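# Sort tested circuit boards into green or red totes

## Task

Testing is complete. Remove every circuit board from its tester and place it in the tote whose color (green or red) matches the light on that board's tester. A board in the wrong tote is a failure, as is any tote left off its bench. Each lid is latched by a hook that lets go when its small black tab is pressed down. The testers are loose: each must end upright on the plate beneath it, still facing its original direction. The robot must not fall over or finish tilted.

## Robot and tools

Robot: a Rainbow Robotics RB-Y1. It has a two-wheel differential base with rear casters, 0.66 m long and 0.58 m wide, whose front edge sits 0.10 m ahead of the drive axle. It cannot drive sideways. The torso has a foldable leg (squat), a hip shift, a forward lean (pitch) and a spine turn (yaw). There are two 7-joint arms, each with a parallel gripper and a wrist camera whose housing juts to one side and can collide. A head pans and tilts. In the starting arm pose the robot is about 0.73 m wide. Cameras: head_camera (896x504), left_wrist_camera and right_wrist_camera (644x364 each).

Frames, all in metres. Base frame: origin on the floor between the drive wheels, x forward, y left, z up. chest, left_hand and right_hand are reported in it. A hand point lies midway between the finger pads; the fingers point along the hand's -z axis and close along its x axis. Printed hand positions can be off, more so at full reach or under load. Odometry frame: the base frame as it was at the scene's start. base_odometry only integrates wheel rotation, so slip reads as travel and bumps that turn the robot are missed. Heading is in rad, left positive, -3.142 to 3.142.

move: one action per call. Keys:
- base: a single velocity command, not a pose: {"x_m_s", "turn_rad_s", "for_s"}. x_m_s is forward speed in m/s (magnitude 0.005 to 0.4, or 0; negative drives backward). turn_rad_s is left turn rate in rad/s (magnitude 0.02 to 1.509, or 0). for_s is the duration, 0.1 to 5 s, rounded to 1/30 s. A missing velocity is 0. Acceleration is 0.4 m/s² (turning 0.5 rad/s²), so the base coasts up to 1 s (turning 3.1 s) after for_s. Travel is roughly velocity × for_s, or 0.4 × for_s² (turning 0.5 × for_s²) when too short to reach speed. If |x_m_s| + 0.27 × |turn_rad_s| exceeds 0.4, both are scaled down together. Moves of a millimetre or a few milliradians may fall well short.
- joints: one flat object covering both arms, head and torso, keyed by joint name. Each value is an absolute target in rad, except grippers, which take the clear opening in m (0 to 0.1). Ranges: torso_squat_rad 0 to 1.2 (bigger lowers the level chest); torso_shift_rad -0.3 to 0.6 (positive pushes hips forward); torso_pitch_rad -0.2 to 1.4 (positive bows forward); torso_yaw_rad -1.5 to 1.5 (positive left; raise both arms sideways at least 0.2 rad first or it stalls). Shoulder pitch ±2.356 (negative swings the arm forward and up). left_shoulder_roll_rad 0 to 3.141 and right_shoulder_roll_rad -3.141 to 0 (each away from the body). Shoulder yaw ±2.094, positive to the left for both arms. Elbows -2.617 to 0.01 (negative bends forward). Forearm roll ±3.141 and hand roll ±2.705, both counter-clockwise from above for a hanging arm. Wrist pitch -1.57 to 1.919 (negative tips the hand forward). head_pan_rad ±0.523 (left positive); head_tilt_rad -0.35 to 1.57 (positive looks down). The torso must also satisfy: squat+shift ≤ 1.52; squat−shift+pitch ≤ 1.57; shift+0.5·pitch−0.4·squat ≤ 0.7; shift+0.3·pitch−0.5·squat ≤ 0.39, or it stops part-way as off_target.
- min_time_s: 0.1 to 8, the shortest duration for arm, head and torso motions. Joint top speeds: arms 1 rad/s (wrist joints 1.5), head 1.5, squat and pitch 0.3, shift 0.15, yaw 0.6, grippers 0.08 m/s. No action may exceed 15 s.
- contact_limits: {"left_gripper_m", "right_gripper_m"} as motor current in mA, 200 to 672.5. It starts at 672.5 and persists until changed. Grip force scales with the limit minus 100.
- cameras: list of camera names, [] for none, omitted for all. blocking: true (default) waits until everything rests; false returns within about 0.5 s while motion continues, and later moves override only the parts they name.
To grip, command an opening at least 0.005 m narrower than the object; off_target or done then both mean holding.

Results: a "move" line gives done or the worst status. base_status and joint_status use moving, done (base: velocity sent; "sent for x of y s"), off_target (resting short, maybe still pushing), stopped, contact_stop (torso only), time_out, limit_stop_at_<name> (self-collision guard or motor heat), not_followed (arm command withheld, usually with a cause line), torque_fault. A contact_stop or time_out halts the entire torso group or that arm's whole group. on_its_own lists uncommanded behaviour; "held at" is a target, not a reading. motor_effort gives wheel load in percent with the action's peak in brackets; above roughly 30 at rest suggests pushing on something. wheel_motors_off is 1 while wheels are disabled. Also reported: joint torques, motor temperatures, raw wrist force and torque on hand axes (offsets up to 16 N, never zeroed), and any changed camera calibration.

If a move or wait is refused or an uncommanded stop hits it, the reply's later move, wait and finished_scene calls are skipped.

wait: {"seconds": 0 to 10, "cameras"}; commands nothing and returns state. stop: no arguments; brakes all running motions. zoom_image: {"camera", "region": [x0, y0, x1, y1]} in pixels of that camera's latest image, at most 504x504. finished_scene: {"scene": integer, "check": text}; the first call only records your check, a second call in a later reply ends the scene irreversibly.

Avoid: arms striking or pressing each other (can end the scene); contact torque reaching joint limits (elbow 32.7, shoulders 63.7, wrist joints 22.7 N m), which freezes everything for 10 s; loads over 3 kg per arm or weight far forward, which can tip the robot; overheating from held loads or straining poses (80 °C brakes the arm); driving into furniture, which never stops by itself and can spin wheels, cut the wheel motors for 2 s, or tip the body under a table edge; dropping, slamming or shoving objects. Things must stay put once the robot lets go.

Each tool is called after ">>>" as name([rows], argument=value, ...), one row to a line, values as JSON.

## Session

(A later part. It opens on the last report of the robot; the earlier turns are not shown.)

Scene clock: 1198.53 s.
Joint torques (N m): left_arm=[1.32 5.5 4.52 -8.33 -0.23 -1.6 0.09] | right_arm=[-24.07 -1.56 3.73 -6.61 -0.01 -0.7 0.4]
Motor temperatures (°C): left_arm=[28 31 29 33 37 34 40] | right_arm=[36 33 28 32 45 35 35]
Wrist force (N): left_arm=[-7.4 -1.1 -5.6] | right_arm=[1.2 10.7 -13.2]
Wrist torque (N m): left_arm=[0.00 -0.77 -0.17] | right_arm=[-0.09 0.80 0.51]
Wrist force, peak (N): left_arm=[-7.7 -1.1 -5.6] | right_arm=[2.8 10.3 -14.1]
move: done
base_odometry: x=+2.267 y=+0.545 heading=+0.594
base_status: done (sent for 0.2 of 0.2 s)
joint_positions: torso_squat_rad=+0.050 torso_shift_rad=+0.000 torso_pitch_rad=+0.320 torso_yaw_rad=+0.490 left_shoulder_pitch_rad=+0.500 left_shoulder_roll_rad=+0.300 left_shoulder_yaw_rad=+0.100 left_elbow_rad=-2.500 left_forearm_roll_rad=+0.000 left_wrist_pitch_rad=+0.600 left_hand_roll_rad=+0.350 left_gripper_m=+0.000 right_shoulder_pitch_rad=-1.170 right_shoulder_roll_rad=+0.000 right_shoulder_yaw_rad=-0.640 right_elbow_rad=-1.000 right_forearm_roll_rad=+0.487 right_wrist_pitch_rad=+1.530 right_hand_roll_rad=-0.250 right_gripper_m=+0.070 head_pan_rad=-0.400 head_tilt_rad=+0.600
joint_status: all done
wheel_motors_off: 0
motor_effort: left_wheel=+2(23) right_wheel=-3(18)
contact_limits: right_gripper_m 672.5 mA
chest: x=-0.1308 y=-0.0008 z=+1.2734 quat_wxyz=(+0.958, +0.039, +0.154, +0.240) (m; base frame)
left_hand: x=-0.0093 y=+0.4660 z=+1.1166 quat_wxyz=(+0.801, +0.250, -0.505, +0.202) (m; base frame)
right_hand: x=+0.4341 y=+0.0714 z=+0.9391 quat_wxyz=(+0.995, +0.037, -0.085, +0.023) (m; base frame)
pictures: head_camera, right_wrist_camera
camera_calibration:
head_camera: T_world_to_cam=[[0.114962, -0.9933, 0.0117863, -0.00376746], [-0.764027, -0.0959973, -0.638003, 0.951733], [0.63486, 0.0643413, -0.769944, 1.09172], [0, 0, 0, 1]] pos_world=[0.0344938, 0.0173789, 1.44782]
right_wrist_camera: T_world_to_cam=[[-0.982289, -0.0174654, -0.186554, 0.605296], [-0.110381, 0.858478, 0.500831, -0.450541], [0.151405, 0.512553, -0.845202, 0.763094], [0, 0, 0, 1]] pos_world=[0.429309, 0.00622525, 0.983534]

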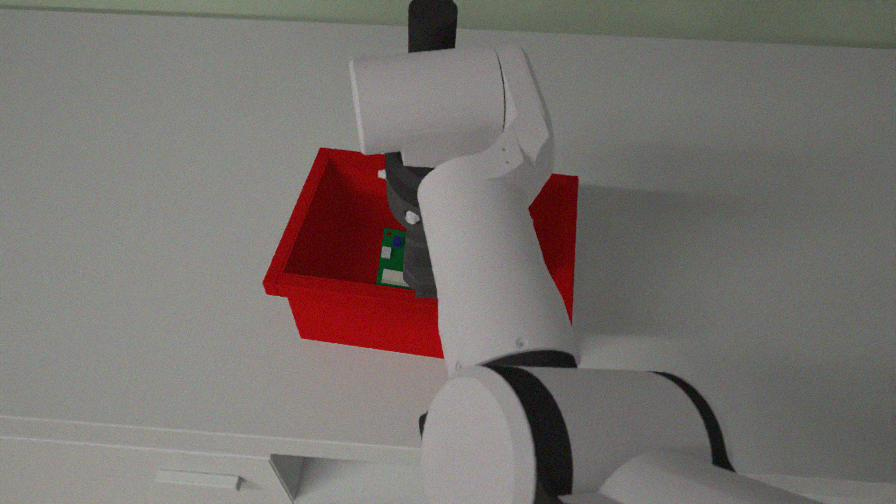

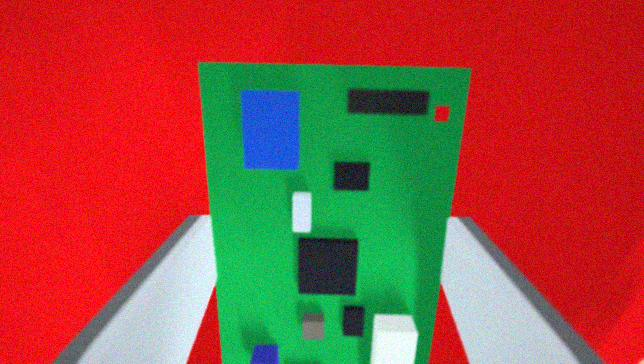

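>>> move(joints={"right_gripper_m":0.084}, cameras=["right_wrist_camera"])

>>> move(joints={"torso_pitch_rad":0.25,"right_shoulder_pitch_rad":-1.2,"right_elbow_rad":-1.3,"right_wrist_pitch_rad":1.8}, cameras=["right_wrist_camera"])

>>> move(joints={"right_shoulder_pitch_rad":-1.3,"right_elbow_rad":-1.5}, cameras=["right_wrist_camera"])

>>> move(base={"x_m_s":-0.4,"for_s":2.3}, cameras=[])

>>> move(joints={"torso_yaw_rad":0,"torso_pitch_rad":0.05,"head_pan_rad":0,"head_tilt_rad":0.5,"right_shoulder_pitch_rad":0.3,"right_shoulder_yaw_rad":-0.2,"right_elbow_rad":-2.3,"right_forearm_roll_rad":0,"right_wrist_pitch_rad":0.6,"right_hand_roll_rad":0,"right_gripper_m":0}, cameras=["head_camera"])

Scene clock: 1207.20 s.
Joint torques (N m): left_arm=[1.31 5.66 4.5 -8.33 -0.23 -1.63 0.14] | right_arm=[-23.16 -1.7 4.05 -6.58 -0.06 -0.29 0.39]
Motor temperatures (°C): left_arm=[28 31 29 33 37 34 40] | right_arm=[36 33 28 32 45 35 35]
Wrist force (N): left_arm=[-7.5 -1.1 -5.8] | right_arm=[3.1 10.5 -12.5]
Wrist torque (N m): left_arm=[0.00 -0.77 -0.17] | right_arm=[-0.05 0.81 0.48]
Wrist force, peak (N): left_arm=[-7.7 -1.0 -5.8] | right_arm=[1.4 11.1 -13.5]
move: done
base_odometry: x=+2.267 y=+0.545 heading=+0.594
base_status: not commanded
joint_positions: torso_squat_rad=+0.050 torso_shift_rad=+0.000 torso_pitch_rad=+0.320 torso_yaw_rad=+0.490 left_shoulder_pitch_rad=+0.500 left_shoulder_roll_rad=+0.300 left_shoulder_yaw_rad=+0.100 left_elbow_rad=-2.500 left_forearm_roll_rad=+0.000 left_wrist_pitch_rad=+0.600 left_hand_roll_rad=+0.350 left_gripper_m=+0.000 right_shoulder_pitch_rad=-1.170 right_shoulder_roll_rad=+0.000 right_shoulder_yaw_rad=-0.640 right_elbow_rad=-1.000 right_forearm_roll_rad=+0.487 right_wrist_pitch_rad=+1.530 right_hand_roll_rad=-0.250 right_gripper_m=+0.084 head_pan_rad=-0.400 head_tilt_rad=+0.600
joint_status: all done
wheel_motors_off: 0
motor_effort: left_wheel=+1(3) right_wheel=-4(5)
contact_limits: right_gripper_m 672.5 mA
chest: x=-0.1308 y=-0.0008 z=+1.2734 quat_wxyz=(+0.958, +0.039, +0.154, +0.240) (m; base frame)
left_hand: x=-0.0093 y=+0.4660 z=+1.1166 quat_wxyz=(+0.801, +0.250, -0.505, +0.202) (m; base frame)
right_hand: x=+0.4342 y=+0.0715 z=+0.9392 quat_wxyz=(+0.995, +0.037, -0.085, +0.023) (m; base frame)
pictures: right_wrist_camera
camera_calibration:
right_wrist_camera: T_world_to_cam=[[-0.982227, -0.0174797, -0.186881, 0.605698], [-0.110586, 0.858386, 0.500944, -0.450682], [0.151659, 0.512707, -0.845063, 0.762903], [0, 0, 0, 1]] pos_world=[0.429392, 0.00630001, 0.98366]

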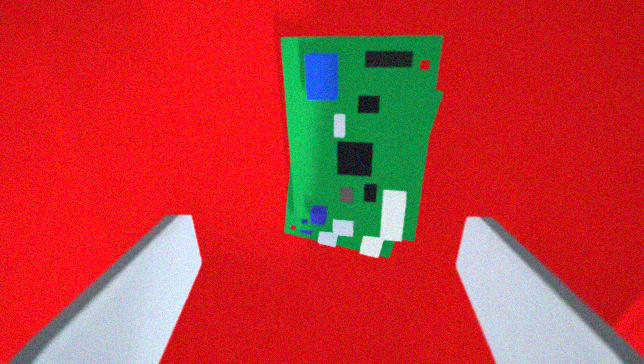

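Scene clock: 1208.30 s.
Joint torques (N m): left_arm=[0.55 5.5 4.27 -8.41 -0.27 -1.75 0.17] | right_arm=[-22.18 -3.3 4.56 -6.51 -0.13 -0.87 0.34]
Motor temperatures (°C): left_arm=[28 31 29 33 37 34 40] | right_arm=[36 33 28 32 45 35 35]
Wrist force (N): left_arm=[-7.4 -1.0 -5.1] | right_arm=[0.4 10.0 -12.9]
Wrist torque (N m): left_arm=[0.01 -0.76 -0.17] | right_arm=[-0.03 0.71 0.49]
Wrist force, peak (N): left_arm=[-7.5 -1.3 -5.9] | right_arm=[3.1 10.8 -14.3]
move: done
base_odometry: x=+2.267 y=+0.545 heading=+0.594
base_status: not commanded
joint_positions: torso_squat_rad=+0.050 torso_shift_rad=+0.000 torso_pitch_rad=+0.250 torso_yaw_rad=+0.490 left_shoulder_pitch_rad=+0.500 left_shoulder_roll_rad=+0.300 left_shoulder_yaw_rad=+0.100 left_elbow_rad=-2.500 left_forearm_roll_rad=+0.000 left_wrist_pitch_rad=+0.600 left_hand_roll_rad=+0.350 left_gripper_m=+0.000 right_shoulder_pitch_rad=-1.200 right_shoulder_roll_rad=+0.000 right_shoulder_yaw_rad=-0.640 right_elbow_rad=-1.300 right_forearm_roll_rad=+0.487 right_wrist_pitch_rad=+1.800 right_hand_roll_rad=-0.250 right_gripper_m=+0.084 head_pan_rad=-0.400 head_tilt_rad=+0.600
joint_status: all done
wheel_motors_off: 0
motor_effort: left_wheel=+3(4) right_wheel=-2(4)
contact_limits: right_gripper_m 672.5 mA
chest: x=-0.1516 y=-0.0008 z=+1.2794 quat_wxyz=(+0.963, +0.031, +0.121, +0.241) (m; base frame)
left_hand: x=-0.0194 y=+0.4660 z=+1.1315 quat_wxyz=(+0.783, +0.243, -0.533, +0.210) (m; base frame)
right_hand: x=+0.4339 y=+0.0420 z=+1.0666 quat_wxyz=(+0.990, +0.059, -0.125, -0.041) (m; base frame)
pictures: right_wrist_camera
camera_calibration:
right_wrist_camera: T_world_to_cam=[[-0.959257, 0.117964, -0.256732, 0.687589], [-0.0422748, 0.838513, 0.543239, -0.56304], [0.279356, 0.531959, -0.799362, 0.780765], [0, 0, 0, 1]] pos_world=[0.417661, -0.0243298, 1.10651]

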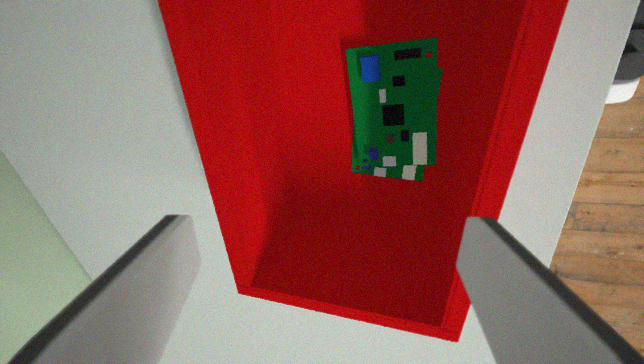

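Scene clock: 1209.10 s.
Joint torques (N m): left_arm=[0.61 5.24 4.18 -8.45 -0.18 -1.7 0.15] | right_arm=[-20.98 -3.91 4.95 -5.59 -0.41 -1.02 0.39]
Motor temperatures (°C): left_arm=[28 31 29 33 37 34 40] | right_arm=[36 33 28 32 45 35 35]
Wrist force (N): left_arm=[-7.4 -0.8 -5.4] | right_arm=[-0.4 9.2 -12.2]
Wrist torque (N m): left_arm=[-0.01 -0.76 -0.17] | right_arm=[-0.02 0.72 0.49]
Wrist force, peak (N): left_arm=[-7.7 -0.8 -5.3] | right_arm=[-0.1 9.7 -14.7]
move: done
base_odometry: x=+2.267 y=+0.545 heading=+0.594
base_status: not commanded
joint_positions: torso_squat_rad=+0.050 torso_shift_rad=+0.000 torso_pitch_rad=+0.250 torso_yaw_rad=+0.490 left_shoulder_pitch_rad=+0.500 left_shoulder_roll_rad=+0.300 left_shoulder_yaw_rad=+0.100 left_elbow_rad=-2.500 left_forearm_roll_rad=+0.000 left_wrist_pitch_rad=+0.600 left_hand_roll_rad=+0.350 left_gripper_m=+0.000 right_shoulder_pitch_rad=-1.301 right_shoulder_roll_rad=+0.000 right_shoulder_yaw_rad=-0.640 right_elbow_rad=-1.500 right_forearm_roll_rad=+0.487 right_wrist_pitch_rad=+1.800 right_hand_roll_rad=-0.250 right_gripper_m=+0.084 head_pan_rad=-0.400 head_tilt_rad=+0.600
joint_status: all done
wheel_motors_off: 0
motor_effort: left_wheel=+3(4) right_wheel=-4(4)
contact_limits: right_gripper_m 672.5 mA
chest: x=-0.1515 y=-0.0008 z=+1.2794 quat_wxyz=(+0.963, +0.031, +0.121, +0.241) (m; base frame)
left_hand: x=-0.0194 y=+0.4660 z=+1.1315 quat_wxyz=(+0.783, +0.243, -0.533, +0.210) (m; base frame)
right_hand: x=+0.4657 y=+0.0413 z=+1.1725 quat_wxyz=(+0.959, +0.123, -0.242, -0.077) (m; base frame)
pictures: right_wrist_camera
camera_calibration:
right_wrist_camera: T_world_to_cam=[[-0.860516, 0.230857, -0.454112, 0.926115], [-0.126007, 0.767265, 0.62883, -0.677147], [0.493594, 0.598339, -0.631154, 0.557162], [0, 0, 0, 1]] pos_world=[0.4366, -0.027621, 1.19803]

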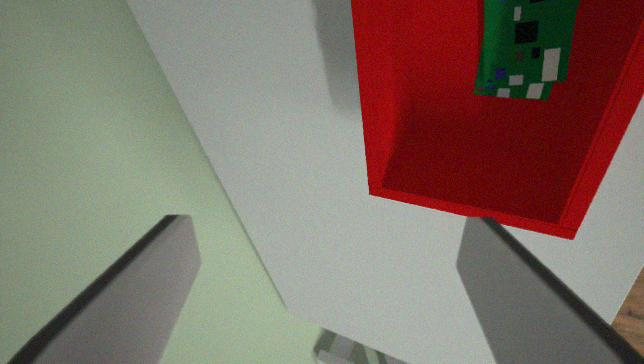

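Scene clock: 1212.87 s.
Joint torques (N m): left_arm=[0.52 5.28 4.11 -8.42 -0.24 -1.65 0.14] | right_arm=[-21.95 -3.98 4.74 -5.8 -0.38 -1.15 0.37]
Motor temperatures (°C): left_arm=[28 31 29 33 37 34 40] | right_arm=[36 33 28 32 45 35 35]
Wrist force (N): left_arm=[-7.3 -0.9 -4.9] | right_arm=[-0.9 9.4 -12.1]
Wrist torque (N m): left_arm=[0.02 -0.73 -0.17] | right_arm=[-0.02 0.67 0.50]
Wrist force, peak (N): left_arm=[-7.8 -1.2 -5.3] | right_arm=[-0.4 9.6 -12.6]
move: done
base_odometry: x=+1.504 y=+0.030 heading=+0.595
base_status: done (sent for 2.3 of 2.3 s)
joint_positions: torso_squat_rad=+0.050 torso_shift_rad=+0.000 torso_pitch_rad=+0.250 torso_yaw_rad=+0.490 left_shoulder_pitch_rad=+0.500 left_shoulder_roll_rad=+0.300 left_shoulder_yaw_rad=+0.100 left_elbow_rad=-2.500 left_forearm_roll_rad=+0.000 left_wrist_pitch_rad=+0.600 left_hand_roll_rad=+0.350 left_gripper_m=+0.000 right_shoulder_pitch_rad=-1.300 right_shoulder_roll_rad=+0.000 right_shoulder_yaw_rad=-0.640 right_elbow_rad=-1.500 right_forearm_roll_rad=+0.487 right_wrist_pitch_rad=+1.800 right_hand_roll_rad=-0.250 right_gripper_m=+0.084 head_pan_rad=-0.400 head_tilt_rad=+0.600
joint_status: not commanded
wheel_motors_off: 0
motor_effort: left_wheel=+5(32) right_wheel=-2(26)
contact_limits: right_gripper_m 672.5 mA
chest: x=-0.1516 y=-0.0008 z=+1.2794 quat_wxyz=(+0.963, +0.031, +0.121, +0.241) (m; base frame)
left_hand: x=-0.0194 y=+0.4660 z=+1.1315 quat_wxyz=(+0.783, +0.243, -0.533, +0.210) (m; base frame)
right_hand: x=+0.4657 y=+0.0413 z=+1.1725 quat_wxyz=(+0.959, +0.123, -0.242, -0.077) (m; base frame)
pictures: none
No camera images: "cameras" was empty.

Scene clock: 1215.13 s.
Joint torques (N m): left_arm=[-2.13 4.36 3.26 -8.62 -0.08 -1.91 0.17] | right_arm=[-5.31 -1.97 -0.48 -9.41 0.13 -1.73 0.09]
Motor temperatures (°C): left_arm=[28 31 29 33 37 34 40] | right_arm=[36 33 28 32 45 35 35]
Wrist force (N): left_arm=[-7.5 -0.1 -4.4] | right_arm=[-4.2 11.2 -8.3]
Wrist torque (N m): left_arm=[-0.04 -0.73 -0.13] | right_arm=[-0.12 0.48 0.48]
Wrist force, peak (N): left_arm=[-8.2 -0.3 -5.1] | right_arm=[-1.2 10.3 -12.4]
move: done
base_odometry: x=+1.504 y=+0.030 heading=+0.595
base_status: not commanded
joint_positions: torso_squat_rad=+0.050 torso_shift_rad=+0.000 torso_pitch_rad=+0.050 torso_yaw_rad=+0.000 left_shoulder_pitch_rad=+0.500 left_shoulder_roll_rad=+0.300 left_shoulder_yaw_rad=+0.100 left_elbow_rad=-2.500 left_forearm_roll_rad=+0.000 left_wrist_pitch_rad=+0.600 left_hand_roll_rad=+0.350 left_gripper_m=+0.000 right_shoulder_pitch_rad=+0.300 right_shoulder_roll_rad=+0.000 right_shoulder_yaw_rad=-0.200 right_elbow_rad=-2.300 right_forearm_roll_rad=+0.000 right_wrist_pitch_rad=+0.600 right_hand_roll_rad=+0.000 right_gripper_m=+0.000 head_pan_rad=+0.000 head_tilt_rad=+0.500
joint_status: all done
wheel_motors_off: 0
motor_effort: left_wheel=+5(6) right_wheel=-5(7)
contact_limits: right_gripper_m 672.5 mA
chest: x=-0.2126 y=-0.0008 z=+1.2887 quat_wxyz=(+1.000, +0.000, +0.025, +0.000) (m; base frame)
left_hand: x=+0.1464 y=+0.3335 z=+1.1598 quat_wxyz=(+0.763, +0.058, -0.641, +0.058) (m; base frame)
right_hand: x=+0.1841 y=-0.3591 z=+1.1266 quat_wxyz=(+0.767, -0.124, -0.624, -0.085) (m; base frame)
pictures: head_camera
camera_calibration:
head_camera: T_world_to_cam=[[0.0129602, -0.998762, 0.0480359, -0.0716744], [-0.488395, -0.0482425, -0.871288, 1.26661], [0.872526, -0.0121685, -0.488416, 0.822993], [0, 0, 0, 1]] pos_world=[-0.0985461, -0.000466512, 1.50899]

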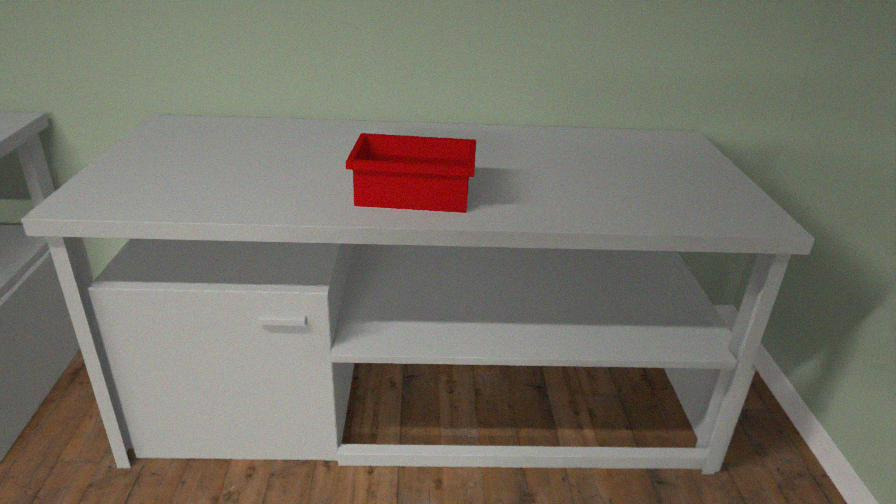

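>>> finished_scene(scene=2, check="Both boards seen lying in red tote (both testers red); tote on bench. Tester L seen after pick standing on plate, front parallel to plate, ~1-2 deg residual; tester R verified earlier with ~3.5 deg residual. Not visible now: testers; a random push could have moved them slightly. Lids open.")

This call ended nothing. Check each condition that your pictures could not show: look closer or test it, and mend what is not met. Then call finished_scene again.

>>> finished_scene(scene=2, check="Same as before; boards in red tote, testers on plates facing as originally.")

The scene is finished: the task was done.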